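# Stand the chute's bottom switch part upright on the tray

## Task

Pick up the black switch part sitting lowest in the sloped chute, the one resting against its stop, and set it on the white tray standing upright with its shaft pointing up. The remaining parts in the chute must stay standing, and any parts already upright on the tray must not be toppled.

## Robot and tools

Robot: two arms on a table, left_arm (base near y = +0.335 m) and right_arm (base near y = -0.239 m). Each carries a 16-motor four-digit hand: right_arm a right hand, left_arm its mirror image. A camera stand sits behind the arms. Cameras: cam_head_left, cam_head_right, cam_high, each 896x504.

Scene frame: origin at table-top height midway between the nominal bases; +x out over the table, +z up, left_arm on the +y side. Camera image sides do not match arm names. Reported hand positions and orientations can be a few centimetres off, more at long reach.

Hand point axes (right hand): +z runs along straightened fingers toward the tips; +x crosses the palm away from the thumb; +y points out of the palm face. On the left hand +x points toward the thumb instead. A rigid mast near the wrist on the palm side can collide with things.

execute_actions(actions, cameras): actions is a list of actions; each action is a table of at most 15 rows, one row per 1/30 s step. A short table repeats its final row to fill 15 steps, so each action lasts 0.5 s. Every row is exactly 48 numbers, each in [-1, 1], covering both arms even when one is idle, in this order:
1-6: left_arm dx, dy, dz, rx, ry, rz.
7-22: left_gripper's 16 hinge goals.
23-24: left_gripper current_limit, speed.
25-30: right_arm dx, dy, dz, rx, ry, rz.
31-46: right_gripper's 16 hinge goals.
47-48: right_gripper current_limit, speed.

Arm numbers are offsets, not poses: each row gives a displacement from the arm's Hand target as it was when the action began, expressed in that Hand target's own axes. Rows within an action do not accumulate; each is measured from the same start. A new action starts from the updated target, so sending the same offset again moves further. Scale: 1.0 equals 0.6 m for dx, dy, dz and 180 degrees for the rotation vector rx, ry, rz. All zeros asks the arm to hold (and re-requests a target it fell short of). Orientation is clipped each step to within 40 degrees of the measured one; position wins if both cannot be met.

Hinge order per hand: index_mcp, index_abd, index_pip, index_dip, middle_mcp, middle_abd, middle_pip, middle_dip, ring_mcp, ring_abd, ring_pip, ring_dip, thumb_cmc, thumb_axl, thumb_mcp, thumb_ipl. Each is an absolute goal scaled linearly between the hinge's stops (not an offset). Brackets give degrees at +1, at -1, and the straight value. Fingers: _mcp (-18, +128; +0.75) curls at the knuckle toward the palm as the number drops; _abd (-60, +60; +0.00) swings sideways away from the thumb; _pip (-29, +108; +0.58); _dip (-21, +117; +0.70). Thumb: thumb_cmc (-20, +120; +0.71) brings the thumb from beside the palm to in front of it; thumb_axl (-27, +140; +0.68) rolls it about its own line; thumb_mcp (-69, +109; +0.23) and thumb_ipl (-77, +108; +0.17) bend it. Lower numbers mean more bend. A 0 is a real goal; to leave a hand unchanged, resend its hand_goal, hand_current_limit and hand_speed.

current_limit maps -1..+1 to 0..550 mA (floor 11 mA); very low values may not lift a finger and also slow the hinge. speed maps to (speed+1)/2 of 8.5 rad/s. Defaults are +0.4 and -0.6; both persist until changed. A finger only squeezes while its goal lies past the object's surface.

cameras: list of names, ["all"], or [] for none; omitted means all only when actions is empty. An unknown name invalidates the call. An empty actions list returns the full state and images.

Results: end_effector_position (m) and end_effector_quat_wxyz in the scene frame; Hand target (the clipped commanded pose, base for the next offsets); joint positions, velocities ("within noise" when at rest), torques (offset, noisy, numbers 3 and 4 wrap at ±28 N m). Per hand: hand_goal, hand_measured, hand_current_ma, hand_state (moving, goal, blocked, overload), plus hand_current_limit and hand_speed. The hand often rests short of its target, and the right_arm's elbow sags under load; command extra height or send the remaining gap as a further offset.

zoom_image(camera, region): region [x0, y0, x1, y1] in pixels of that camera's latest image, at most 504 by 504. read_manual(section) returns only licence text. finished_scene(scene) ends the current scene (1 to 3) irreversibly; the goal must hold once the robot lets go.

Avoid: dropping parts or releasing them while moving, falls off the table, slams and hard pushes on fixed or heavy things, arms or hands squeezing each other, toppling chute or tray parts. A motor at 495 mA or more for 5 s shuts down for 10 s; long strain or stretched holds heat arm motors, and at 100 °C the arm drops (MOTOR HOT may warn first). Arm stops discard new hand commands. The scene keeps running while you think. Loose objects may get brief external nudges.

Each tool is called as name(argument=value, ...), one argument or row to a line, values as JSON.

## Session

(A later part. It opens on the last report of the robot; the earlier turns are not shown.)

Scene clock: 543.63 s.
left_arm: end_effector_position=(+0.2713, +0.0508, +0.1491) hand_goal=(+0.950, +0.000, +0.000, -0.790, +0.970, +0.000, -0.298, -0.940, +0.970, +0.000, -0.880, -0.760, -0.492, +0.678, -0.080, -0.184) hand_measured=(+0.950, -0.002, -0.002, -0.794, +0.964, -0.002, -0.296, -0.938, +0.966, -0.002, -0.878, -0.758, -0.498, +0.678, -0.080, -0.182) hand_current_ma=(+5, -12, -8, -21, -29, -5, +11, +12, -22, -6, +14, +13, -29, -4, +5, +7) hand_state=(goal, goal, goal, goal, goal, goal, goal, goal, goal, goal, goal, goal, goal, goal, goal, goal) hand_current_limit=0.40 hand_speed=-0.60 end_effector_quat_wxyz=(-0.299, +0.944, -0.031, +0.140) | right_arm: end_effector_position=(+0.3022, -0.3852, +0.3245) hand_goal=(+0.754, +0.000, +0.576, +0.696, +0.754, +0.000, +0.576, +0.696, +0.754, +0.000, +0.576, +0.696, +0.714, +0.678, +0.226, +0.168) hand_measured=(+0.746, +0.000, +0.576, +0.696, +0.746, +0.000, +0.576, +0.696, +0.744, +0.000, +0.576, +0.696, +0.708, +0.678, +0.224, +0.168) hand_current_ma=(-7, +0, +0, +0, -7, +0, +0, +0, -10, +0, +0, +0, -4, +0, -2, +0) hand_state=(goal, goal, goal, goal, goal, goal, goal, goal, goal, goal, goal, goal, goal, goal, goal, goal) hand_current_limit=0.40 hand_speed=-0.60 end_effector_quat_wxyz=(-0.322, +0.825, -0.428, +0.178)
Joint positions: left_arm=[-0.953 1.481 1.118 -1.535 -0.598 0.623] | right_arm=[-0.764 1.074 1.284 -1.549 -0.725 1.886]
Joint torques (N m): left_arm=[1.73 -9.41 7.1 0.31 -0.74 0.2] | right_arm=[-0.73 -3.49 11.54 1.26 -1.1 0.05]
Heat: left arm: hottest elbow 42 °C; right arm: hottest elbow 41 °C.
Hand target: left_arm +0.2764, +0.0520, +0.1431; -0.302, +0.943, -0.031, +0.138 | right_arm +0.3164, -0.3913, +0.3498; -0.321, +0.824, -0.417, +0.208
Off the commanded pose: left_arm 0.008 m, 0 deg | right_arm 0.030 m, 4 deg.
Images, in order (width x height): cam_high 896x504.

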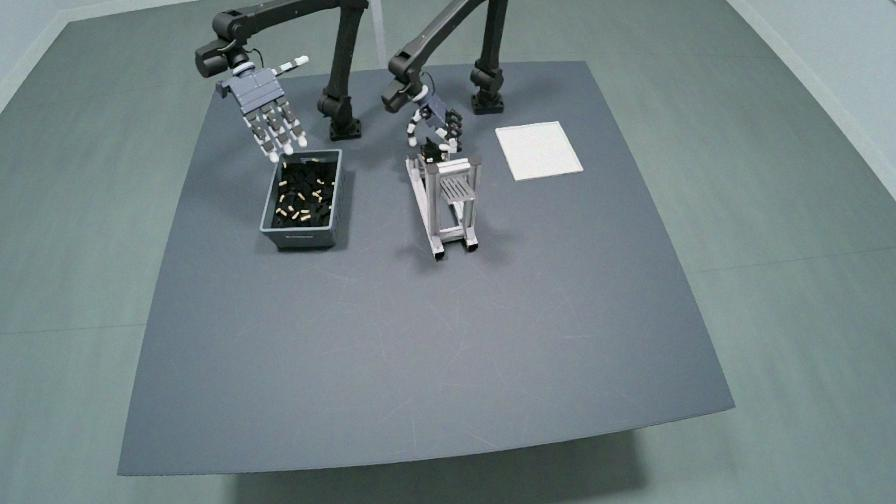

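execute_actions(
  actions=[
    [[0.0023,0.0135,0.0143,0,-0.0286,-0.034,0.95,0,0.0,-0.79,0.97,0,-0.299,-0.94,0.97,0,-0.88,-0.76,-0.493,0.678,-0.08,-0.185,0.4,-0.6,0,0,0,0,0,0,0.754,0,0.576,0.696,0.754,0,0.576,0.696,0.754,0,0.576,0.696,0.714,0.678,0.226,0.168,0.4,-0.6]],
  ],
  cameras=["cam_high"],
)

zoom_image(
  camera="cam_high",
  region=[405, 125, 455, 165],
)

Scene clock: 567.83 s.
left_arm: end_effector_position=(+0.2795, +0.0489, +0.1495) hand_goal=(+0.950, +0.000, +0.000, -0.790, +0.970, +0.000, -0.298, -0.940, +0.970, +0.000, -0.880, -0.760, -0.492, +0.678, -0.080, -0.184) hand_measured=(+0.972, +0.000, -0.022, -0.812, +0.964, -0.002, -0.296, -0.938, +0.966, -0.002, -0.878, -0.758, -0.498, +0.678, -0.080, -0.182) hand_current_ma=(+123, -3, -109, -116, -29, -5, +11, +12, -23, -6, +14, +13, -27, -4, +5, +7) hand_state=(blocked, goal, blocked, blocked, goal, goal, goal, goal, goal, goal, goal, goal, goal, goal, goal, goal) hand_current_limit=0.40 hand_speed=-0.60 end_effector_quat_wxyz=(-0.285, +0.948, +0.030, +0.142) | right_arm: end_effector_position=(+0.3022, -0.3852, +0.3245) hand_goal=(+0.754, +0.000, +0.576, +0.696, +0.754, +0.000, +0.576, +0.696, +0.754, +0.000, +0.576, +0.696, +0.714, +0.678, +0.226, +0.168) hand_measured=(+0.746, +0.000, +0.576, +0.696, +0.746, +0.000, +0.576, +0.696, +0.744, +0.000, +0.576, +0.696, +0.708, +0.678, +0.224, +0.168) hand_current_ma=(-7, +0, +0, +0, -7, +0, +0, +0, -10, +0, +0, +0, -4, +0, -2, +0) hand_state=(goal, goal, goal, goal, goal, goal, goal, goal, goal, goal, goal, goal, goal, goal, goal, goal) hand_current_limit=0.40 hand_speed=-0.60 end_effector_quat_wxyz=(-0.322, +0.825, -0.428, +0.178)
Joint positions: left_arm=[-0.948 1.494 1.128 -1.538 -0.566 0.502] | right_arm=[-0.764 1.074 1.284 -1.549 -0.725 1.886]
Joint torques (N m): left_arm=[1.73 -6.59 8.49 -0.43 0.67 0.06] | right_arm=[-0.73 -3.37 11.54 1.22 -1.1 0.06]
Heat: left arm: hottest elbow 40 °C; right arm: hottest elbow 41 °C.
Hand target: left_arm +0.2803, +0.0500, +0.1321; -0.295, +0.948, +0.033, +0.112 | right_arm +0.3164, -0.3913, +0.3498; -0.321, +0.824, -0.417, +0.208
Off the commanded pose: left_arm 0.018 m, 4 deg | right_arm 0.030 m, 4 deg.
Images, in order (width x height): cam_high 896x504.

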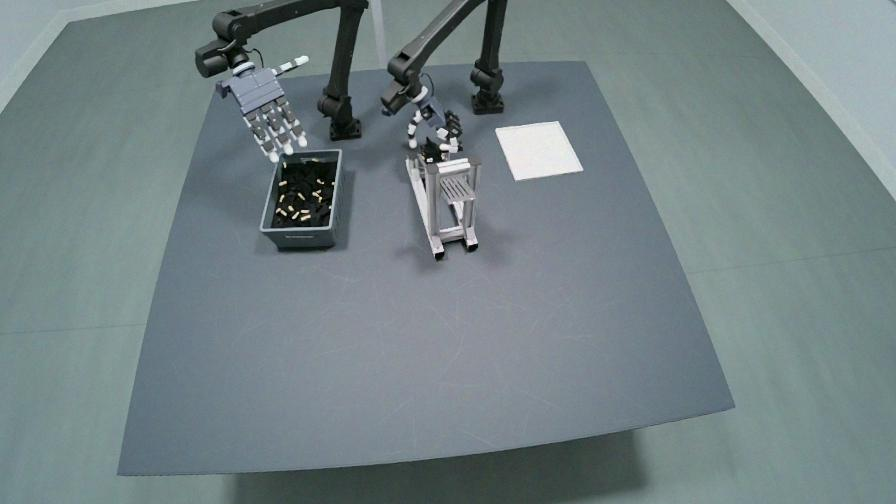

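Scaled by 10.080 from the camera's 896x504 image, which has a finer 1280x720 frame.

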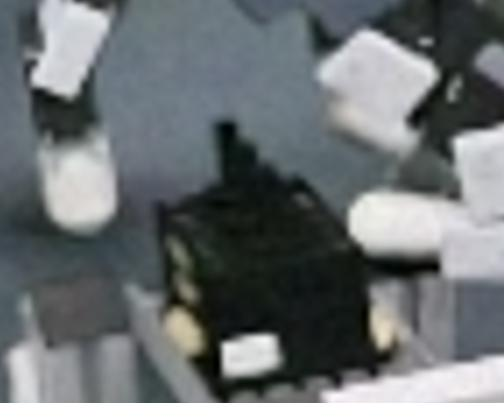

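execute_actions(
  actions=[
    [[-0.0013,-0.0293,-0.0425,0.0436,-0.0068,0.0057,0.99,0,0.1,-0.9,0.97,0,-0.299,-0.94,0.97,0,-0.88,-0.76,-0.493,0.678,-0.03,-0.185,0.4,-0.6,0,0,0,0,0,0,0.754,0,0.576,0.696,0.754,0,0.576,0.696,0.754,0,0.576,0.696,0.714,0.678,0.226,0.168,0.4,-0.6]],
  ],
  cameras=["cam_high","cam_head_left"],
)

zoom_image(
  camera="cam_high",
  region=[395, 110, 465, 170],
)

zoom_image(
  camera="cam_head_left",
  region=[180, 280, 340, 420],
)

Scene clock: 586.43 s.
left_arm: end_effector_position=(+0.2663, +0.0634, +0.1463) hand_goal=(+0.990, +0.000, +0.100, -0.900, +0.970, +0.000, -0.298, -0.940, +0.970, +0.000, -0.880, -0.760, -0.492, +0.678, -0.030, -0.184) hand_measured=(+0.984, +0.000, +0.096, -0.900, +0.964, -0.002, -0.296, -0.938, +0.966, -0.002, -0.878, -0.758, -0.496, +0.678, -0.034, -0.182) hand_current_ma=(-35, -3, -21, +4, -32, -5, +11, +12, -26, -6, +14, +13, -23, -4, -31, +7) hand_state=(goal, goal, goal, goal, goal, goal, goal, goal, goal, goal, goal, goal, goal, goal, goal, goal) hand_current_limit=0.40 hand_speed=-0.60 end_effector_quat_wxyz=(-0.333, +0.937, +0.020, +0.101) | right_arm: end_effector_position=(+0.3022, -0.3852, +0.3245) hand_goal=(+0.754, +0.000, +0.576, +0.696, +0.754, +0.000, +0.576, +0.696, +0.754, +0.000, +0.576, +0.696, +0.714, +0.678, +0.226, +0.168) hand_measured=(+0.746, +0.000, +0.576, +0.696, +0.746, +0.000, +0.576, +0.696, +0.744, +0.000, +0.576, +0.696, +0.708, +0.678, +0.224, +0.168) hand_current_ma=(-7, +0, +0, +0, -7, +0, +0, +0, -10, +0, +0, +0, -4, +0, -2, +0) hand_state=(goal, goal, goal, goal, goal, goal, goal, goal, goal, goal, goal, goal, goal, goal, goal, goal) hand_current_limit=0.40 hand_speed=-0.60 end_effector_quat_wxyz=(-0.322, +0.825, -0.428, +0.178)
Joint positions: left_arm=[-0.95 1.533 1.16 -1.669 -0.552 0.484] | right_arm=[-0.764 1.074 1.284 -1.549 -0.725 1.886]
Joint torques (N m): left_arm=[-0.97 -10.29 10.85 -1.36 -0.81 -0.14] | right_arm=[-0.73 -3.43 11.58 1.24 -1.1 0.05]
Heat: left arm: hottest elbow 41 °C; right arm: hottest elbow 41 °C.
Hand target: left_arm +0.2724, +0.0500, +0.1620; -0.360, +0.927, +0.035, +0.096 | right_arm +0.3164, -0.3913, +0.3498; -0.321, +0.824, -0.417, +0.208
Off the commanded pose: left_arm 0.022 m, 4 deg | right_arm 0.030 m, 4 deg.
joint sent to its limit (left arm) — joint 4 (wrist pitch), lower limit. The joint targets are off in position and orientation.
Images, in order (width x height): cam_head_left 896x504, cam_high 896x504.

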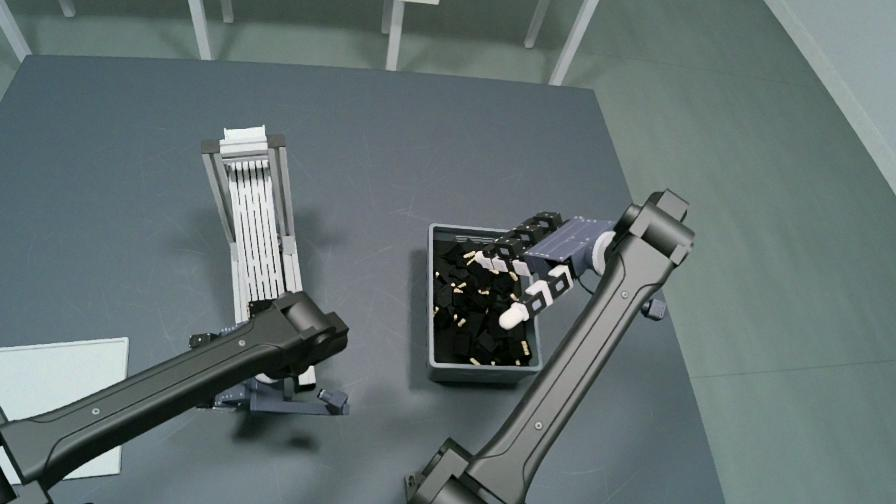

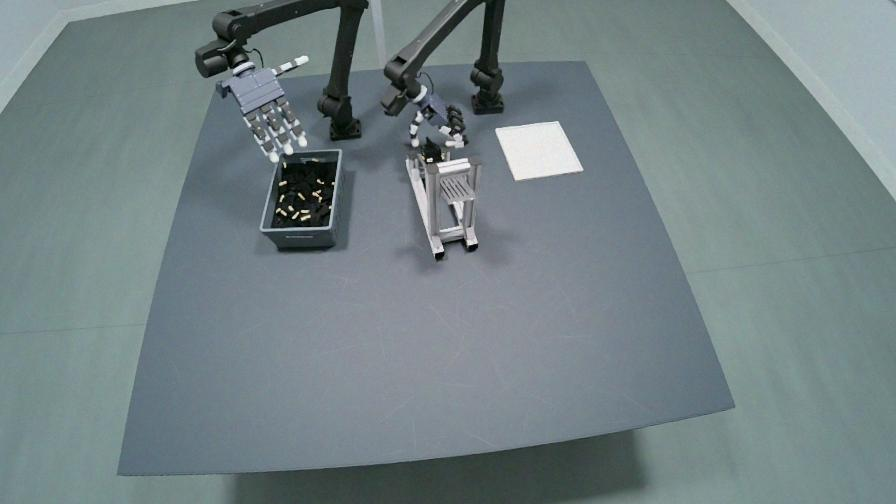

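Scaled by 7.200 from the camera's 896x504 image, which has a finer 1280x720 frame.

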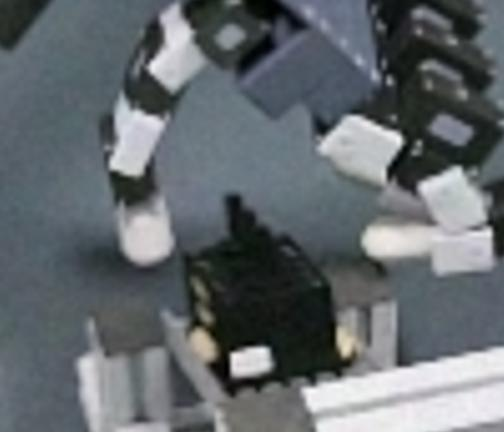

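Scaled by 3.150 from the camera's 896x504 image, which has a finer 1280x720 frame.

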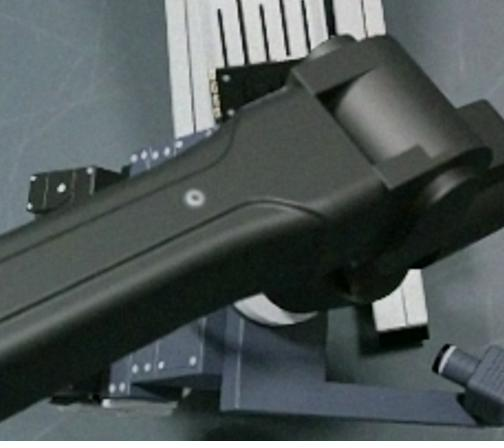

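execute_actions(
  actions=[
    [[0.0002,0.0208,0.0132,0,0,0,0.99,0,-0.05,-0.87,0.97,0,-0.299,-0.94,0.97,0,-0.88,-0.76,-0.493,0.678,-0.08,-0.185,0.4,-0.6,0,0,0,0,0,0,0.754,0,0.576,0.696,0.754,0,0.576,0.696,0.754,0,0.576,0.696,0.714,0.678,0.226,0.168,0.4,-0.6]],
  ],
  cameras=["cam_high"],
)

zoom_image(
  camera="cam_high",
  region=[400, 120, 460, 170],
)

Scene clock: 608.73 s.
left_arm: end_effector_position=(+0.2690, +0.0603, +0.1356) hand_goal=(+0.990, +0.000, -0.050, -0.870, +0.970, +0.000, -0.298, -0.940, +0.970, +0.000, -0.880, -0.760, -0.492, +0.678, -0.080, -0.184) hand_measured=(+0.984, +0.000, -0.054, -0.876, +0.964, -0.002, -0.296, -0.938, +0.966, -0.002, -0.878, -0.758, -0.496, +0.678, -0.078, -0.182) hand_current_ma=(-33, -3, -18, -29, -32, -5, +11, +12, -26, -6, +14, +13, -23, -4, +7, +7) hand_state=(goal, goal, goal, goal, goal, goal, goal, goal, goal, goal, goal, goal, goal, goal, goal, goal) hand_current_limit=0.40 hand_speed=-0.60 end_effector_quat_wxyz=(-0.344, +0.934, +0.027, +0.097) | right_arm: end_effector_position=(+0.3022, -0.3852, +0.3245) hand_goal=(+0.754, +0.000, +0.576, +0.696, +0.754, +0.000, +0.576, +0.696, +0.754, +0.000, +0.576, +0.696, +0.714, +0.678, +0.226, +0.168) hand_measured=(+0.746, +0.000, +0.576, +0.696, +0.746, +0.000, +0.576, +0.696, +0.744, +0.000, +0.576, +0.696, +0.708, +0.678, +0.224, +0.168) hand_current_ma=(-7, +0, +0, +0, -7, +0, +0, +0, -10, +0, +0, +0, -4, +0, -2, +0) hand_state=(goal, goal, goal, goal, goal, goal, goal, goal, goal, goal, goal, goal, goal, goal, goal, goal) hand_current_limit=0.40 hand_speed=-0.60 end_effector_quat_wxyz=(-0.322, +0.825, -0.428, +0.178)
Joint positions: left_arm=[-0.954 1.573 1.171 -1.673 -0.552 0.455] | right_arm=[-0.764 1.074 1.284 -1.549 -0.725 1.886]
Joint torques (N m): left_arm=[-0.44 -10.05 10.61 -1.22 -0.63 -0.06] | right_arm=[-0.62 -3.49 11.55 1.29 -1.1 0.05]
Heat: left arm: hottest elbow 41 °C; right arm: hottest elbow 42 °C.
Hand target: left_arm +0.2754, +0.0461, +0.1481; -0.360, +0.927, +0.035, +0.096 | right_arm +0.3164, -0.3913, +0.3498; -0.321, +0.824, -0.417, +0.208
Off the commanded pose: left_arm 0.020 m, 2 deg | right_arm 0.030 m, 4 deg.
joint sent to its limit (left arm) — joint 4 (wrist pitch), lower limit. The joint targets are off in position and orientation.
Images, in order (width x height): cam_high 896x504.

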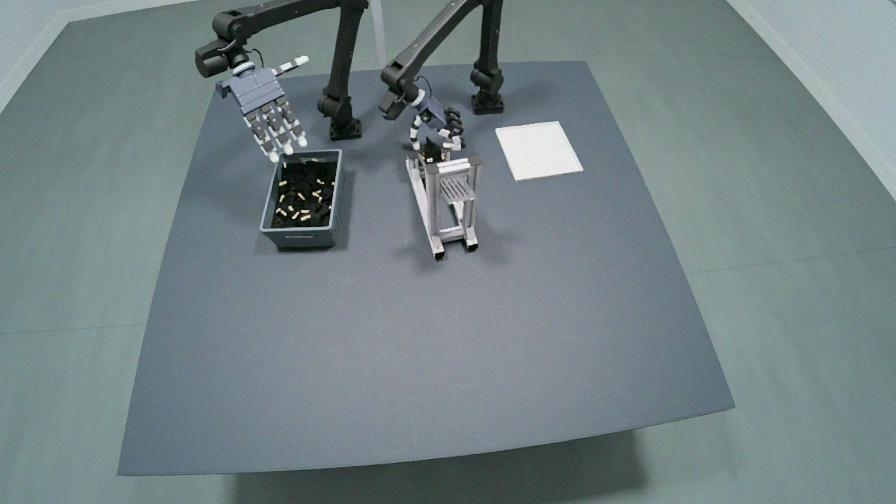

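Scaled by 8.400 from the camera's 896x504 image, which has a finer 1280x720 frame.

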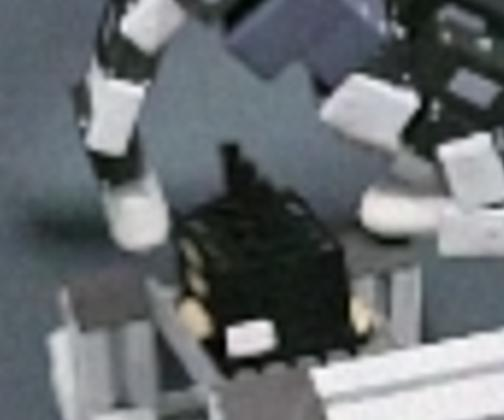

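execute_actions(
  actions=[
    [[0.0142,0.0132,-0.0152,0,0,0,0.99,0,-0.05,-0.87,0.97,0,-0.299,-0.94,0.97,0,-0.88,-0.76,-0.493,0.678,-0.08,-0.185,0.4,-0.6,0,0,0,0,0,0,0.754,0,0.576,0.696,0.754,0,0.576,0.696,0.754,0,0.576,0.696,0.714,0.678,0.226,0.168,0.4,-0.6]],
  ],
  cameras=["cam_high"],
)

zoom_image(
  camera="cam_high",
  region=[400, 120, 460, 170],
)

Scene clock: 641.90 s.
left_arm: end_effector_position=(+0.2778, +0.0486, +0.1399) hand_goal=(+0.990, +0.000, -0.050, -0.870, +0.970, +0.000, -0.298, -0.940, +0.970, +0.000, -0.880, -0.760, -0.492, +0.678, -0.080, -0.184) hand_measured=(+0.984, +0.000, -0.054, -0.872, +0.964, -0.002, -0.296, -0.938, +0.966, -0.002, -0.878, -0.758, -0.496, +0.678, -0.080, -0.182) hand_current_ma=(-33, -3, -17, -11, -32, -5, +11, +12, -26, -6, +14, +13, -23, -4, +6, +7) hand_state=(goal, goal, goal, goal, goal, goal, goal, goal, goal, goal, goal, goal, goal, goal, goal, goal) hand_current_limit=0.40 hand_speed=-0.60 end_effector_quat_wxyz=(-0.337, +0.936, +0.028, +0.102) | right_arm: end_effector_position=(+0.3022, -0.3852, +0.3245) hand_goal=(+0.754, +0.000, +0.576, +0.696, +0.754, +0.000, +0.576, +0.696, +0.754, +0.000, +0.576, +0.696, +0.714, +0.678, +0.226, +0.168) hand_measured=(+0.746, +0.000, +0.576, +0.696, +0.746, +0.000, +0.576, +0.696, +0.744, +0.000, +0.576, +0.696, +0.708, +0.678, +0.224, +0.168) hand_current_ma=(-7, +0, +0, +0, -7, +0, +0, +0, -10, +0, +0, +0, -4, +0, -2, +0) hand_state=(goal, goal, goal, goal, goal, goal, goal, goal, goal, goal, goal, goal, goal, goal, goal, goal) hand_current_limit=0.40 hand_speed=-0.60 end_effector_quat_wxyz=(-0.322, +0.825, -0.428, +0.178)
Joint positions: left_arm=[-0.954 1.593 1.209 -1.673 -0.552 0.458] | right_arm=[-0.764 1.074 1.284 -1.549 -0.725 1.886]
Joint torques (N m): left_arm=[-0.15 -10.34 11.06 -1.06 -0.6 0.01] | right_arm=[-0.67 -3.43 11.54 1.21 -1.11 0.05]
Heat: left arm: hottest elbow 41 °C; right arm: hottest elbow 42 °C.
Hand target: left_arm +0.2834, +0.0341, +0.1512; -0.360, +0.927, +0.035, +0.096 | right_arm +0.3164, -0.3913, +0.3498; -0.321, +0.824, -0.417, +0.208
Off the commanded pose: left_arm 0.019 m, 3 deg | right_arm 0.030 m, 4 deg.
joint sent to its limit (left arm) — joint 4 (wrist pitch), lower limit. The joint targets are off in position and orientation.
Images, in order (width x height): cam_high 896x504.

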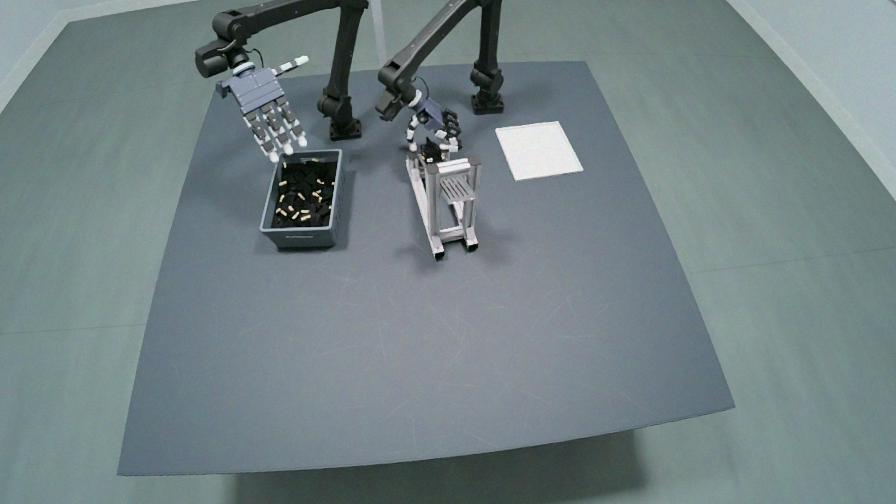

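Scaled by 8.400 from the camera's 896x504 image, which has a finer 1280x720 frame.

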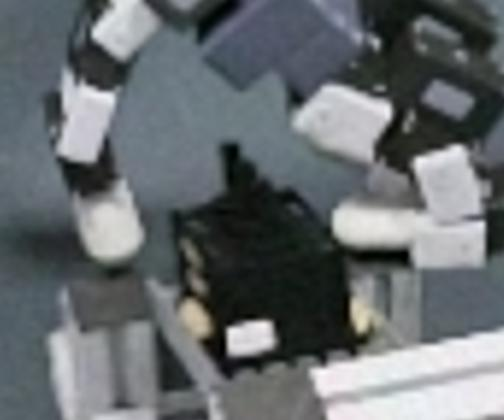

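execute_actions(
  actions=[
    [[0,0,0,0,0,0,0.95,0,-0.2,-0.79,0.97,0,-0.299,-0.94,0.97,0,-0.88,-0.76,-0.493,0.678,-0.13,-0.185,0.5,-0.7,0,0,0,0,0,0,0.754,0,0.576,0.696,0.754,0,0.576,0.696,0.754,0,0.576,0.696,0.714,0.678,0.226,0.168,0.4,-0.6]],
    [[0,0,0,0,0,0,0.88,0,-0.226,-0.793,0.97,0,-0.299,-0.94,0.97,0,-0.88,-0.76,-0.493,0.678,-0.2,-0.19,0.5,-0.8,0,0,0,0,0,0,0.754,0,0.576,0.696,0.754,0,0.576,0.696,0.754,0,0.576,0.696,0.714,0.678,0.226,0.168,0.4,-0.6]],
  ],
  cameras=["cam_high"],
)

zoom_image(
  camera="cam_high",
  region=[400, 120, 460, 170],
)

Scene clock: 648.67 s.
left_arm: end_effector_position=(+0.2788, +0.0496, +0.1418) hand_goal=(+0.880, +0.000, -0.226, -0.792, +0.970, +0.000, -0.298, -0.940, +0.970, +0.000, -0.880, -0.760, -0.492, +0.678, -0.200, -0.190) hand_measured=(+0.938, +0.000, -0.216, -0.796, +0.964, -0.002, -0.296, -0.938, +0.966, -0.002, -0.878, -0.758, -0.496, +0.674, -0.170, -0.184) hand_current_ma=(+311, -3, +52, -18, -32, -5, +11, +12, -26, -6, +14, +13, -25, -20, +192, +42) hand_state=(blocked, goal, goal, goal, goal, goal, goal, goal, goal, goal, goal, goal, goal, goal, blocked, goal) hand_current_limit=0.50 hand_speed=-0.80 end_effector_quat_wxyz=(-0.340, +0.934, +0.029, +0.104) | right_arm: end_effector_position=(+0.3022, -0.3852, +0.3245) hand_goal=(+0.754, +0.000, +0.576, +0.696, +0.754, +0.000, +0.576, +0.696, +0.754, +0.000, +0.576, +0.696, +0.714, +0.678, +0.226, +0.168) hand_measured=(+0.746, +0.000, +0.576, +0.696, +0.746, +0.000, +0.576, +0.696, +0.744, +0.000, +0.576, +0.696, +0.708, +0.678, +0.224, +0.168) hand_current_ma=(-7, +0, +0, +0, -7, +0, +0, +0, -10, +0, +0, +0, -4, +0, -2, +0) hand_state=(goal, goal, goal, goal, goal, goal, goal, goal, goal, goal, goal, goal, goal, goal, goal, goal) hand_current_limit=0.40 hand_speed=-0.60 end_effector_quat_wxyz=(-0.322, +0.825, -0.428, +0.178)
Joint positions: left_arm=[-0.954 1.593 1.212 -1.681 -0.559 0.452] | right_arm=[-0.764 1.074 1.284 -1.549 -0.725 1.886]
Joint torques (N m): left_arm=[0.15 -10.52 10.56 -0.77 -0.44 -0.04] | right_arm=[-0.79 -3.37 11.52 1.25 -1.1 0.05]
Heat: left arm: hottest elbow 41 °C; right arm: hottest elbow 42 °C.
Hand target: left_arm +0.2834, +0.0341, +0.1512; -0.360, +0.927, +0.035, +0.096 | right_arm +0.3164, -0.3913, +0.3498; -0.321, +0.824, -0.417, +0.208
Off the commanded pose: left_arm 0.019 m, 3 deg | right_arm 0.030 m, 4 deg.
joint sent to its limit (left arm) — joint 4 (wrist pitch), lower limit. The joint targets are off in position and orientation.
Images, in order (width x height): cam_high 896x504.

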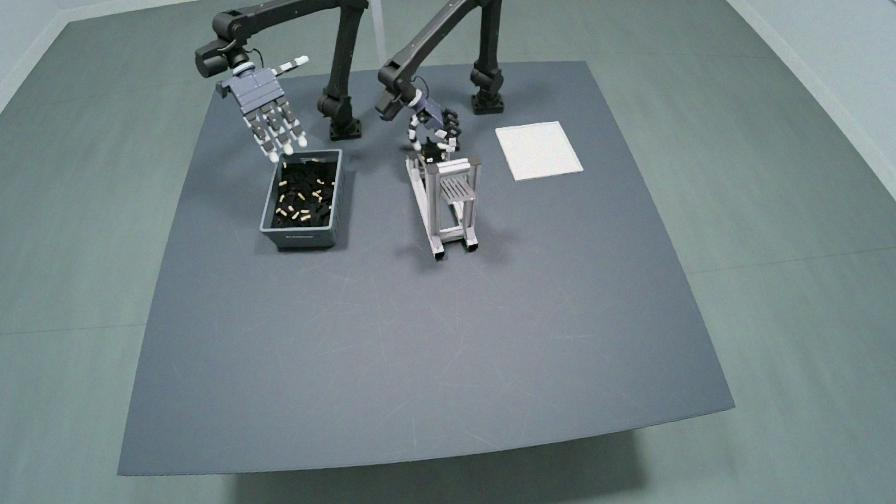

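Scaled by 8.400 from the camera's 896x504 image, which has a finer 1280x720 frame.

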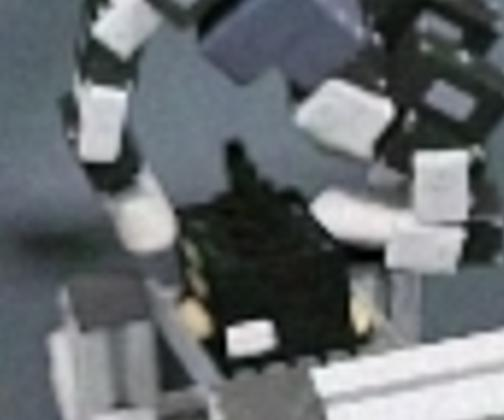

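zoom_image(
  camera="cam_high",
  region=[412, 132, 446, 162],
)

Scaled by 14.824 from the camera's 896x504 image, which has a finer 1280x720 frame.

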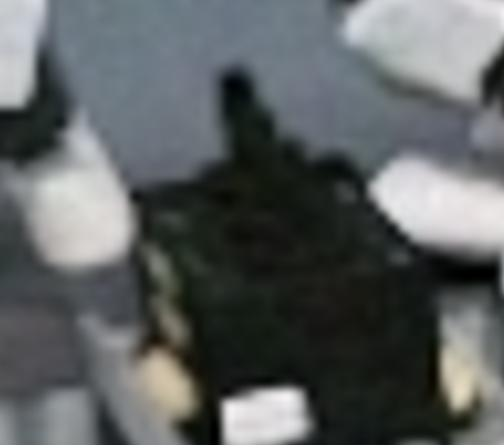

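execute_actions(
  actions=[
    [[0,0,0,0,0,0,0.76,0,-0.236,-0.8,0.97,0,-0.299,-0.94,0.97,0,-0.88,-0.76,-0.493,0.678,-0.3,-0.22,0.75,-0.8,0,0,0,0,0,0,0.754,0,0.576,0.696,0.754,0,0.576,0.696,0.754,0,0.576,0.696,0.714,0.678,0.226,0.168,0.4,-0.6]],
  ],
  cameras=["cam_high"],
)

zoom_image(
  camera="cam_high",
  region=[400, 120, 460, 170],
)

Scene clock: 658.80 s.
left_arm: end_effector_position=(+0.2789, +0.0487, +0.1430) hand_goal=(+0.760, +0.000, -0.236, -0.800, +0.970, +0.000, -0.298, -0.940, +0.970, +0.000, -0.880, -0.760, -0.492, +0.678, -0.300, -0.220) hand_measured=(+0.934, +0.000, -0.216, -0.800, +0.964, -0.002, -0.296, -0.938, +0.966, -0.002, -0.878, -0.758, -0.498, +0.672, -0.180, -0.186) hand_current_ma=(+481, -3, +105, +1, -32, -5, +11, +12, -26, -6, +14, +13, -31, -33, +481, +228) hand_state=(blocked, goal, blocked, goal, goal, goal, goal, goal, goal, goal, goal, goal, goal, goal, blocked, blocked) hand_current_limit=0.75 hand_speed=-0.80 end_effector_quat_wxyz=(-0.338, +0.935, +0.031, +0.106) | right_arm: end_effector_position=(+0.3022, -0.3852, +0.3245) hand_goal=(+0.754, +0.000, +0.576, +0.696, +0.754, +0.000, +0.576, +0.696, +0.754, +0.000, +0.576, +0.696, +0.714, +0.678, +0.226, +0.168) hand_measured=(+0.746, +0.000, +0.576, +0.696, +0.746, +0.000, +0.576, +0.696, +0.744, +0.000, +0.576, +0.696, +0.708, +0.678, +0.224, +0.168) hand_current_ma=(-7, +0, +0, +0, -7, +0, +0, +0, -10, +0, +0, +0, -4, +0, -2, +0) hand_state=(goal, goal, goal, goal, goal, goal, goal, goal, goal, goal, goal, goal, goal, goal, goal, goal) hand_current_limit=0.40 hand_speed=-0.60 end_effector_quat_wxyz=(-0.322, +0.825, -0.428, +0.178)
Joint positions: left_arm=[-0.956 1.592 1.214 -1.681 -0.559 0.449] | right_arm=[-0.764 1.074 1.284 -1.549 -0.725 1.886]
Joint torques (N m): left_arm=[-0.26 -10.58 10.63 -0.81 -0.43 0.03] | right_arm=[-0.79 -3.37 11.56 1.25 -1.11 0.05]
Heat: left arm: hottest elbow 42 °C; right arm: hottest elbow 42 °C.
Hand target: left_arm +0.2834, +0.0341, +0.1512; -0.360, +0.927, +0.035, +0.096 | right_arm +0.3164, -0.3913, +0.3498; -0.321, +0.824, -0.417, +0.208
Off the commanded pose: left_arm 0.017 m, 3 deg | right_arm 0.030 m, 4 deg.
joint sent to its limit (left arm) — joint 4 (wrist pitch), lower limit. The joint targets are off in position and orientation.
Images, in order (width x height): cam_high 896x504.

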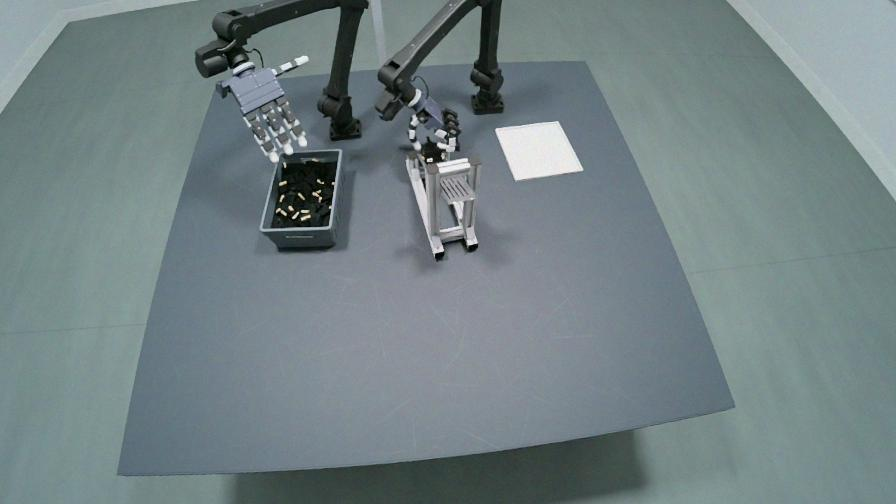

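Scaled by 8.400 from the camera's 896x504 image, which has a finer 1280x720 frame.

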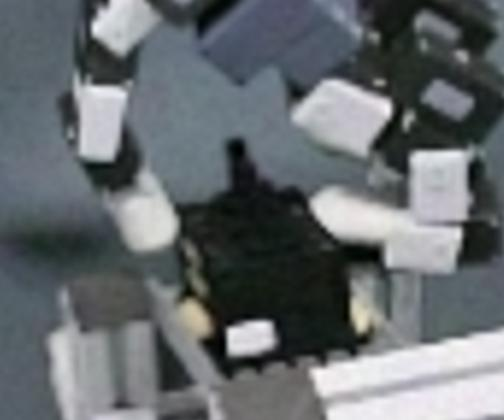

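execute_actions(
  actions=[
    [[-0.0054,-0.0147,-0.0195,0,0,0,0.74,0,-0.236,-0.8,0.97,0,-0.299,-0.94,0.97,0,-0.88,-0.76,-0.493,0.678,-0.32,-0.22,0.75,-0.8,0,0,0,0,0,0,0.754,0,0.576,0.696,0.754,0,0.576,0.696,0.754,0,0.576,0.696,0.714,0.678,0.226,0.168,0.4,-0.6]],
    [[-0.0036,-0.0098,-0.013,0,0,0,0.74,0,-0.236,-0.8,0.97,0,-0.299,-0.94,0.97,0,-0.88,-0.76,-0.493,0.678,-0.32,-0.22,0.75,-0.8,0,0,0,0,0,0,0.754,0,0.576,0.696,0.754,0,0.576,0.696,0.754,0,0.576,0.696,0.714,0.678,0.226,0.168,0.4,-0.6]],
  ],
  cameras=["cam_high"],
)

zoom_image(
  camera="cam_high",
  region=[400, 120, 460, 170],
)

Scene clock: 667.97 s.
left_arm: end_effector_position=(+0.2729, +0.0436, +0.1549) hand_goal=(+0.740, +0.000, -0.236, -0.800, +0.970, +0.000, -0.298, -0.940, +0.970, +0.000, -0.880, -0.760, -0.492, +0.678, -0.320, -0.220) hand_measured=(+0.926, +0.000, -0.212, -0.802, +0.964, -0.002, -0.296, -0.938, +0.966, -0.002, -0.878, -0.758, -0.498, +0.672, -0.186, -0.186) hand_current_ma=(+481, -1, +118, -11, -32, -5, +11, +12, -26, -6, +14, +13, -33, -37, +481, +228) hand_state=(blocked, goal, blocked, goal, goal, goal, goal, goal, goal, goal, goal, goal, goal, goal, blocked, blocked) hand_current_limit=0.75 hand_speed=-0.80 end_effector_quat_wxyz=(-0.324, +0.939, +0.026, +0.111) | right_arm: end_effector_position=(+0.3022, -0.3852, +0.3245) hand_goal=(+0.754, +0.000, +0.576, +0.696, +0.754, +0.000, +0.576, +0.696, +0.754, +0.000, +0.576, +0.696, +0.714, +0.678, +0.226, +0.168) hand_measured=(+0.746, +0.000, +0.576, +0.696, +0.746, +0.000, +0.576, +0.696, +0.744, +0.000, +0.576, +0.696, +0.708, +0.678, +0.224, +0.168) hand_current_ma=(-7, +0, +0, +0, -7, +0, +0, +0, -10, +0, +0, +0, -4, +0, -2, +0) hand_state=(goal, goal, goal, goal, goal, goal, goal, goal, goal, goal, goal, goal, goal, goal, goal, goal) hand_current_limit=0.40 hand_speed=-0.60 end_effector_quat_wxyz=(-0.322, +0.825, -0.428, +0.178)
Joint positions: left_arm=[-0.97 1.56 1.214 -1.681 -0.549 0.458] | right_arm=[-0.764 1.074 1.284 -1.549 -0.725 1.886]
Joint torques (N m): left_arm=[0.21 -13.04 9.83 -0.73 -0.48 0.19] | right_arm=[-0.79 -3.37 11.54 1.24 -1.11 0.06]
Heat: left arm: hottest elbow 42 °C; right arm: hottest elbow 42 °C.
Hand target: left_arm +0.2732, +0.0318, +0.1739; -0.360, +0.927, +0.035, +0.096 | right_arm +0.3164, -0.3913, +0.3498; -0.321, +0.824, -0.417, +0.208
Off the commanded pose: left_arm 0.022 m, 5 deg | right_arm 0.030 m, 4 deg.
joint sent to its limit (left arm) — joint 4 (wrist pitch), lower limit. The joint targets are off in position and orientation.
Images, in order (width x height): cam_high 896x504.

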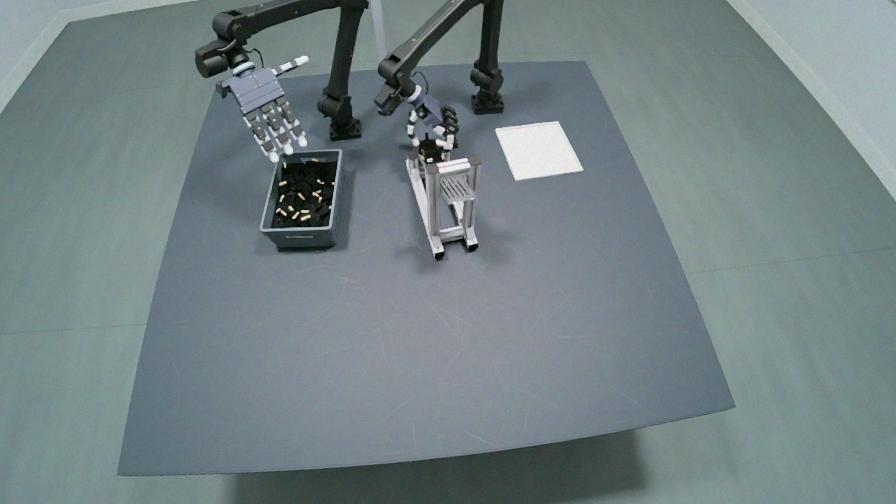

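Scaled by 8.400 from the camera's 896x504 image, which has a finer 1280x720 frame.

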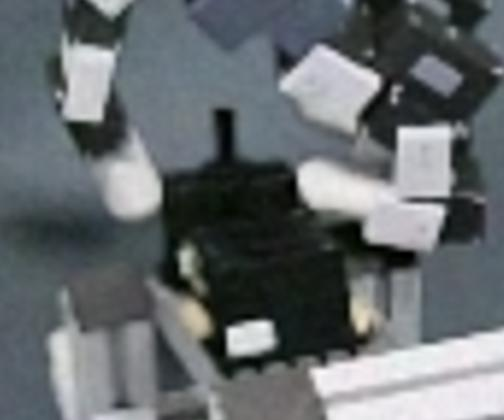

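execute_actions(
  actions=[
    [[-0.0036,-0.012,-0.0108,0,0,0,0.74,0,-0.236,-0.8,0.97,0,-0.299,-0.94,0.97,0,-0.88,-0.76,-0.493,0.678,-0.32,-0.22,0.75,-0.8,0,0,0,0,0,0,0.754,0,0.576,0.696,0.754,0,0.576,0.696,0.754,0,0.576,0.696,0.714,0.678,0.226,0.168,0.4,-0.6]],
    [[-0.0036,-0.012,-0.0108,0,0,0,0.74,0,-0.236,-0.8,0.97,0,-0.299,-0.94,0.97,0,-0.88,-0.76,-0.493,0.678,-0.32,-0.22,0.75,-0.8,0,0,0,0,0,0,0.754,0,0.576,0.696,0.754,0,0.576,0.696,0.754,0,0.576,0.696,0.714,0.678,0.226,0.168,0.4,-0.6]],
  ],
  cameras=["cam_high"],
)

zoom_image(
  camera="cam_high",
  region=[400, 120, 460, 170],
)

Scene clock: 677.47 s.
left_arm: end_effector_position=(+0.2670, +0.0403, +0.1771) hand_goal=(+0.740, +0.000, -0.236, -0.800, +0.970, +0.000, -0.298, -0.940, +0.970, +0.000, -0.880, -0.760, -0.492, +0.678, -0.320, -0.220) hand_measured=(+0.920, +0.000, -0.212, -0.802, +0.964, -0.002, -0.296, -0.938, +0.966, -0.002, -0.878, -0.758, -0.502, +0.668, -0.186, -0.186) hand_current_ma=(+481, -1, +118, -12, -32, -5, +11, +12, -26, -6, +14, +13, -53, -63, +481, +228) hand_state=(blocked, goal, blocked, goal, goal, goal, goal, goal, goal, goal, goal, goal, goal, goal, blocked, blocked) hand_current_limit=0.75 hand_speed=-0.80 end_effector_quat_wxyz=(-0.301, +0.945, +0.020, +0.124) | right_arm: end_effector_position=(+0.3022, -0.3852, +0.3245) hand_goal=(+0.754, +0.000, +0.576, +0.696, +0.754, +0.000, +0.576, +0.696, +0.754, +0.000, +0.576, +0.696, +0.714, +0.678, +0.226, +0.168) hand_measured=(+0.746, +0.000, +0.576, +0.696, +0.746, +0.000, +0.576, +0.696, +0.744, +0.000, +0.576, +0.696, +0.708, +0.678, +0.224, +0.168) hand_current_ma=(-7, +0, +0, +0, -7, +0, +0, +0, -10, +0, +0, +0, -4, +0, -2, +0) hand_state=(goal, goal, goal, goal, goal, goal, goal, goal, goal, goal, goal, goal, goal, goal, goal, goal) hand_current_limit=0.40 hand_speed=-0.60 end_effector_quat_wxyz=(-0.322, +0.825, -0.428, +0.178)
Joint positions: left_arm=[-0.98 1.501 1.214 -1.681 -0.545 0.478] | right_arm=[-0.764 1.074 1.284 -1.549 -0.725 1.886]
Joint torques (N m): left_arm=[-0.67 -12.51 8.88 -0.62 -0.61 0.11] | right_arm=[-0.67 -3.31 11.55 1.24 -1.1 0.05]
Heat: left arm: hottest elbow 42 °C; right arm: hottest elbow 42 °C.
Hand target: left_arm +0.2650, +0.0337, +0.1919; -0.360, +0.927, +0.035, +0.096 | right_arm +0.3164, -0.3913, +0.3498; -0.321, +0.824, -0.417, +0.208
Off the commanded pose: left_arm 0.016 m, 8 deg | right_arm 0.030 m, 4 deg.
joint sent to its limit (left arm) — joint 4 (wrist pitch), lower limit. The joint targets are off in position and orientation.
Images, in order (width x height): cam_high 896x504.

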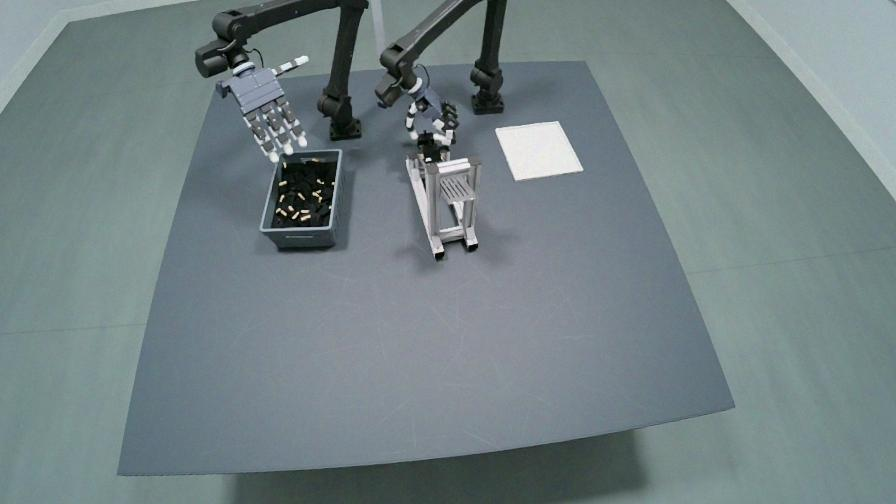

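Scaled by 8.400 from the camera's 896x504 image, which has a finer 1280x720 frame.

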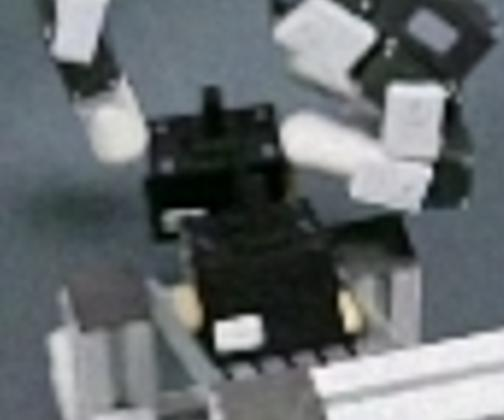

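execute_actions(
  actions=[
    [[-0.0277,-0.0247,-0.0198,0,0,0,0.74,0,-0.236,-0.8,0.97,0,-0.299,-0.94,0.97,0,-0.88,-0.76,-0.493,0.678,-0.32,-0.22,0.75,-0.8,0,0,0,0,0,0,0.754,0,0.576,0.696,0.754,0,0.576,0.696,0.754,0,0.576,0.696,0.714,0.678,0.226,0.168,0.4,-0.6]],
    [[-0.0277,-0.0247,-0.0198,0,0,0,0.74,0,-0.236,-0.8,0.97,0,-0.299,-0.94,0.97,0,-0.88,-0.76,-0.493,0.678,-0.32,-0.22,0.75,-0.8,0,0,0,0,0,0,0.754,0,0.576,0.696,0.754,0,0.576,0.696,0.754,0,0.576,0.696,0.714,0.678,0.226,0.168,0.4,-0.6]],
  ],
  cameras=["cam_high","cam_head_left"],
)

zoom_image(
  camera="cam_high",
  region=[395, 110, 455, 170],
)

Scene clock: 685.77 s.
left_arm: end_effector_position=(+0.2286, +0.0391, +0.2154) hand_goal=(+0.740, +0.000, -0.236, -0.800, +0.970, +0.000, -0.298, -0.940, +0.970, +0.000, -0.880, -0.760, -0.492, +0.678, -0.320, -0.220) hand_measured=(+0.920, +0.000, -0.212, -0.802, +0.964, -0.002, -0.296, -0.938, +0.966, -0.002, -0.878, -0.758, -0.502, +0.668, -0.186, -0.186) hand_current_ma=(+481, -1, +118, -12, -32, -5, +11, +12, -26, -6, +14, +13, -54, -63, +481, +228) hand_state=(blocked, goal, blocked, goal, goal, goal, goal, goal, goal, goal, goal, goal, goal, goal, blocked, blocked) hand_current_limit=0.75 hand_speed=-0.80 end_effector_quat_wxyz=(-0.249, +0.957, +0.003, +0.149) | right_arm: end_effector_position=(+0.3022, -0.3852, +0.3245) hand_goal=(+0.754, +0.000, +0.576, +0.696, +0.754, +0.000, +0.576, +0.696, +0.754, +0.000, +0.576, +0.696, +0.714, +0.678, +0.226, +0.168) hand_measured=(+0.746, +0.000, +0.576, +0.696, +0.746, +0.000, +0.576, +0.696, +0.744, +0.000, +0.576, +0.696, +0.708, +0.678, +0.224, +0.168) hand_current_ma=(-7, +0, +0, +0, -7, +0, +0, +0, -10, +0, +0, +0, -4, +0, -2, +0) hand_state=(goal, goal, goal, goal, goal, goal, goal, goal, goal, goal, goal, goal, goal, goal, goal, goal) hand_current_limit=0.40 hand_speed=-0.60 end_effector_quat_wxyz=(-0.322, +0.825, -0.428, +0.178)
Joint positions: left_arm=[-1.049 1.346 1.161 -1.681 -0.517 0.478] | right_arm=[-0.764 1.074 1.284 -1.549 -0.725 1.886]
Joint torques (N m): left_arm=[-0.79 -10.11 8.05 -0.31 -0.48 0.08] | right_arm=[-0.67 -3.37 11.56 1.24 -1.1 0.05]
Heat: left arm: hottest elbow 42 °C; right arm: hottest elbow 42 °C.
Hand target: left_arm +0.2249, +0.0397, +0.2219; -0.360, +0.927, +0.035, +0.096 | right_arm +0.3164, -0.3913, +0.3498; -0.321, +0.824, -0.417, +0.208
Off the commanded pose: left_arm 0.008 m, 15 deg | right_arm 0.030 m, 4 deg.
joint sent to its limit (left arm) — joint 4 (wrist pitch), lower limit. The joint targets are off in position and orientation.
Images, in order (width x height): cam_head_left 896x504, cam_high 896x504.

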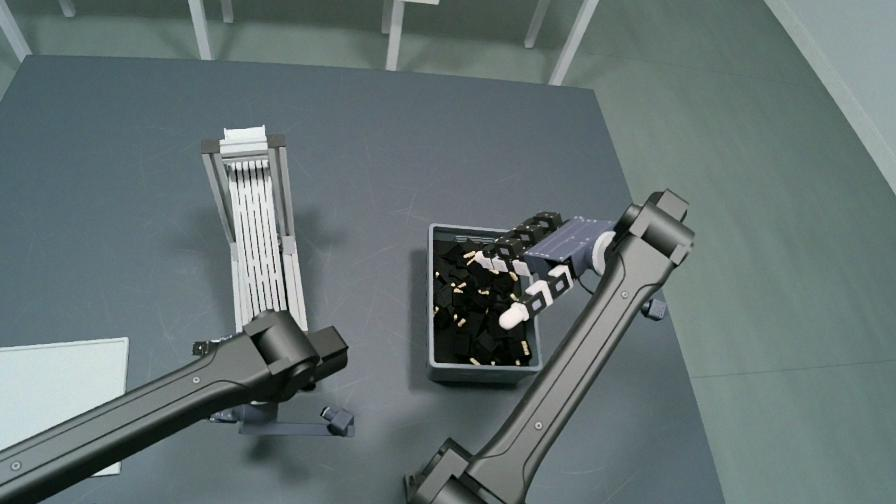

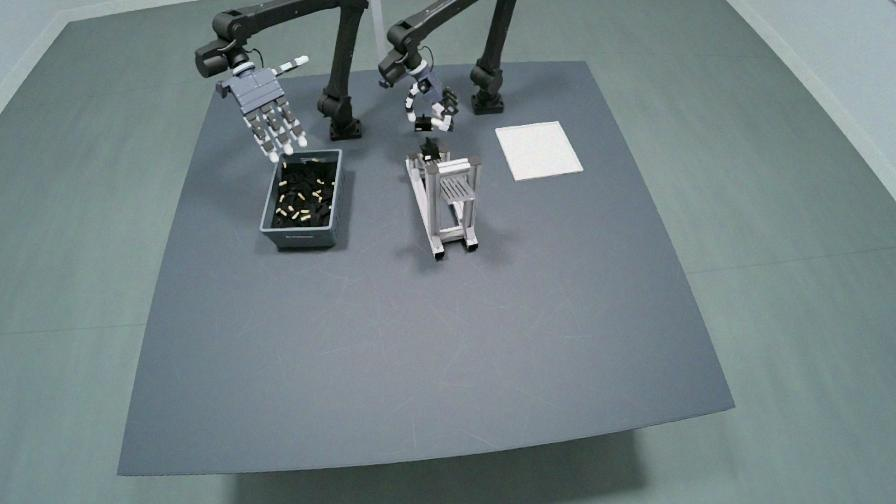

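Scaled by 8.400 from the camera's 896x504 image, which has a finer 1280x720 frame.

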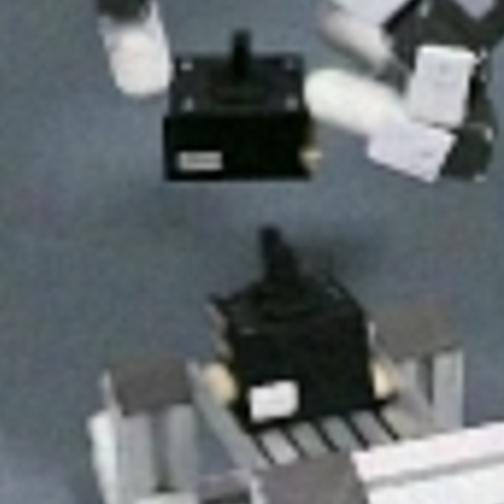

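execute_actions(
  actions=[
    [[0.0032,-0.0828,0.0533,0.0047,-0.0065,-0.0078,0.74,0,-0.236,-0.8,0.97,0,-0.299,-0.94,0.97,0,-0.88,-0.76,-0.493,0.678,-0.32,-0.22,0.75,-0.8,0,0,0,0,0,0,0.754,0,0.576,0.696,0.754,0,0.576,0.696,0.754,0,0.576,0.696,0.714,0.678,0.226,0.168,0.4,-0.6]],
    [[0.0443,-0.0657,0.0668,0.0047,-0.0065,-0.0078,0.74,0,-0.236,-0.8,0.97,0,-0.299,-0.94,0.97,0,-0.88,-0.76,-0.493,0.678,-0.32,-0.22,0.75,-0.8,0,0,0,0,0,0,0.754,0,0.576,0.696,0.754,0,0.576,0.696,0.754,0,0.576,0.696,0.714,0.678,0.226,0.168,0.4,-0.6]],
    [[0.0467,-0.0638,0.0742,0.0047,-0.0065,-0.0078,0.74,0,-0.236,-0.8,0.97,0,-0.299,-0.94,0.97,0,-0.88,-0.76,-0.493,0.678,-0.32,-0.22,0.75,-0.8,0,0,0,0,0,0,0.754,0,0.576,0.696,0.754,0,0.576,0.696,0.754,0,0.576,0.696,0.714,0.678,0.226,0.168,0.4,-0.6]],
  ],
  cameras=["cam_high","cam_head_left"],
)

zoom_image(
  camera="cam_high",
  region=[410, 90, 510, 170],
)

Scene clock: 778.27 s.
left_arm: end_effector_position=(+0.2760, +0.2140, +0.2264) hand_goal=(+0.740, +0.000, -0.236, -0.800, +0.970, +0.000, -0.298, -0.940, +0.970, +0.000, -0.880, -0.760, -0.492, +0.678, -0.320, -0.220) hand_measured=(+0.916, +0.000, -0.210, -0.802, +0.964, -0.002, -0.296, -0.938, +0.964, -0.002, -0.878, -0.758, -0.504, +0.668, -0.186, -0.186) hand_current_ma=(+481, -1, +127, -12, -34, -5, +11, +12, -27, -6, +14, +13, -63, -65, +481, +228) hand_state=(blocked, goal, blocked, goal, goal, goal, goal, goal, goal, goal, goal, goal, goal, goal, blocked, blocked) hand_current_limit=0.75 hand_speed=-0.80 end_effector_quat_wxyz=(-0.321, +0.938, +0.061, +0.117) | right_arm: end_effector_position=(+0.3022, -0.3852, +0.3245) hand_goal=(+0.754, +0.000, +0.576, +0.696, +0.754, +0.000, +0.576, +0.696, +0.754, +0.000, +0.576, +0.696, +0.714, +0.678, +0.226, +0.168) hand_measured=(+0.746, +0.000, +0.576, +0.696, +0.746, +0.000, +0.576, +0.696, +0.744, +0.000, +0.576, +0.696, +0.708, +0.678, +0.224, +0.168) hand_current_ma=(-7, +0, +0, +0, -7, +0, +0, +0, -10, +0, +0, +0, -4, +0, -2, +0) hand_state=(goal, goal, goal, goal, goal, goal, goal, goal, goal, goal, goal, goal, goal, goal, goal, goal) hand_current_limit=0.40 hand_speed=-0.60 end_effector_quat_wxyz=(-0.322, +0.825, -0.428, +0.178)
Joint positions: left_arm=[-0.621 1.162 1.033 -1.681 -0.661 0.778] | right_arm=[-0.764 1.074 1.284 -1.549 -0.725 1.886]
Joint torques (N m): left_arm=[0.09 -6.53 8.88 -0.23 -1.04 0.14] | right_arm=[-0.73 -3.31 11.58 1.22 -1.11 0.05]
Heat: left arm: hottest elbow 40 °C; right arm: hottest elbow 43 °C.
Hand target: left_arm +0.2751, +0.2149, +0.2349; -0.376, +0.920, +0.082, +0.080 | right_arm +0.3164, -0.3913, +0.3498; -0.321, +0.824, -0.417, +0.208
Off the commanded pose: left_arm 0.009 m, 8 deg | right_arm 0.030 m, 4 deg.
joint sent to its limit (left arm) — joint 4 (wrist pitch), lower limit. The joint targets are off in position and orientation.
Images, in order (width x height): cam_head_left 896x504, cam_high 896x504.

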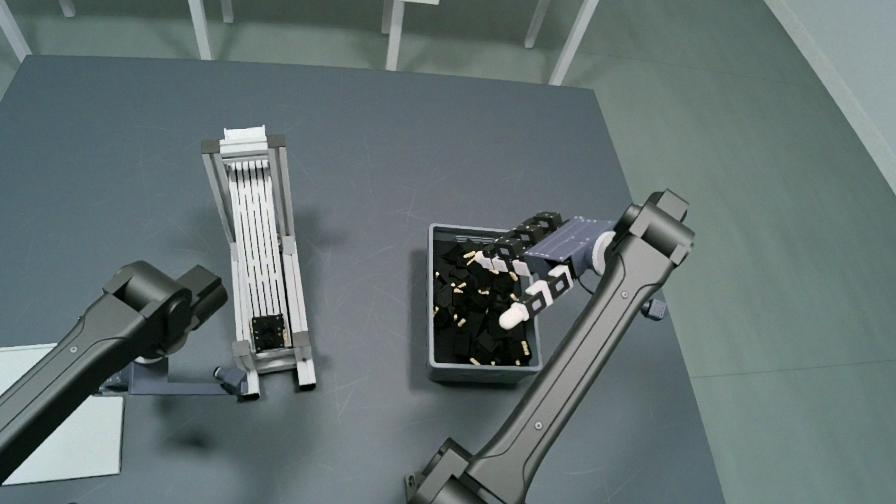

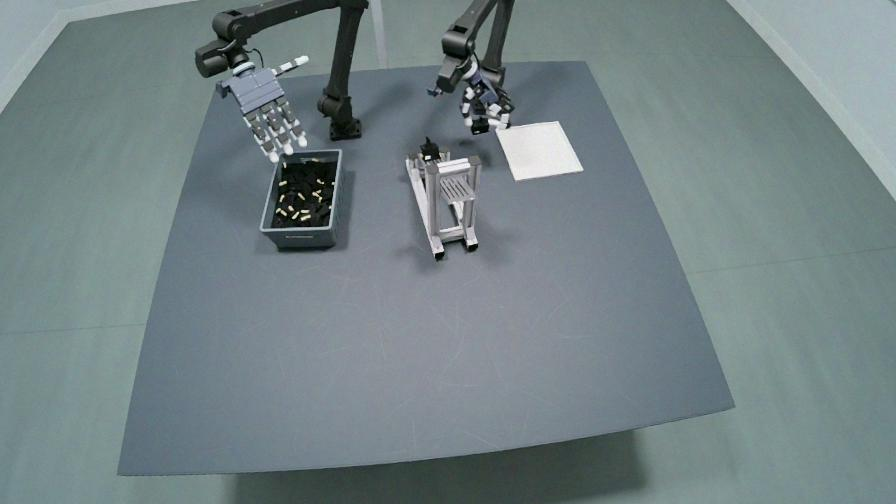

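Scaled by 5.040 from the camera's 896x504 image, which has a finer 1280x720 frame.

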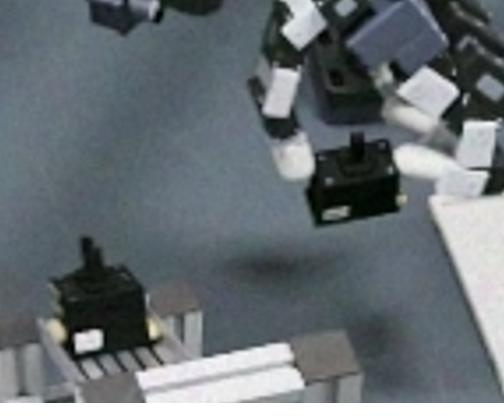

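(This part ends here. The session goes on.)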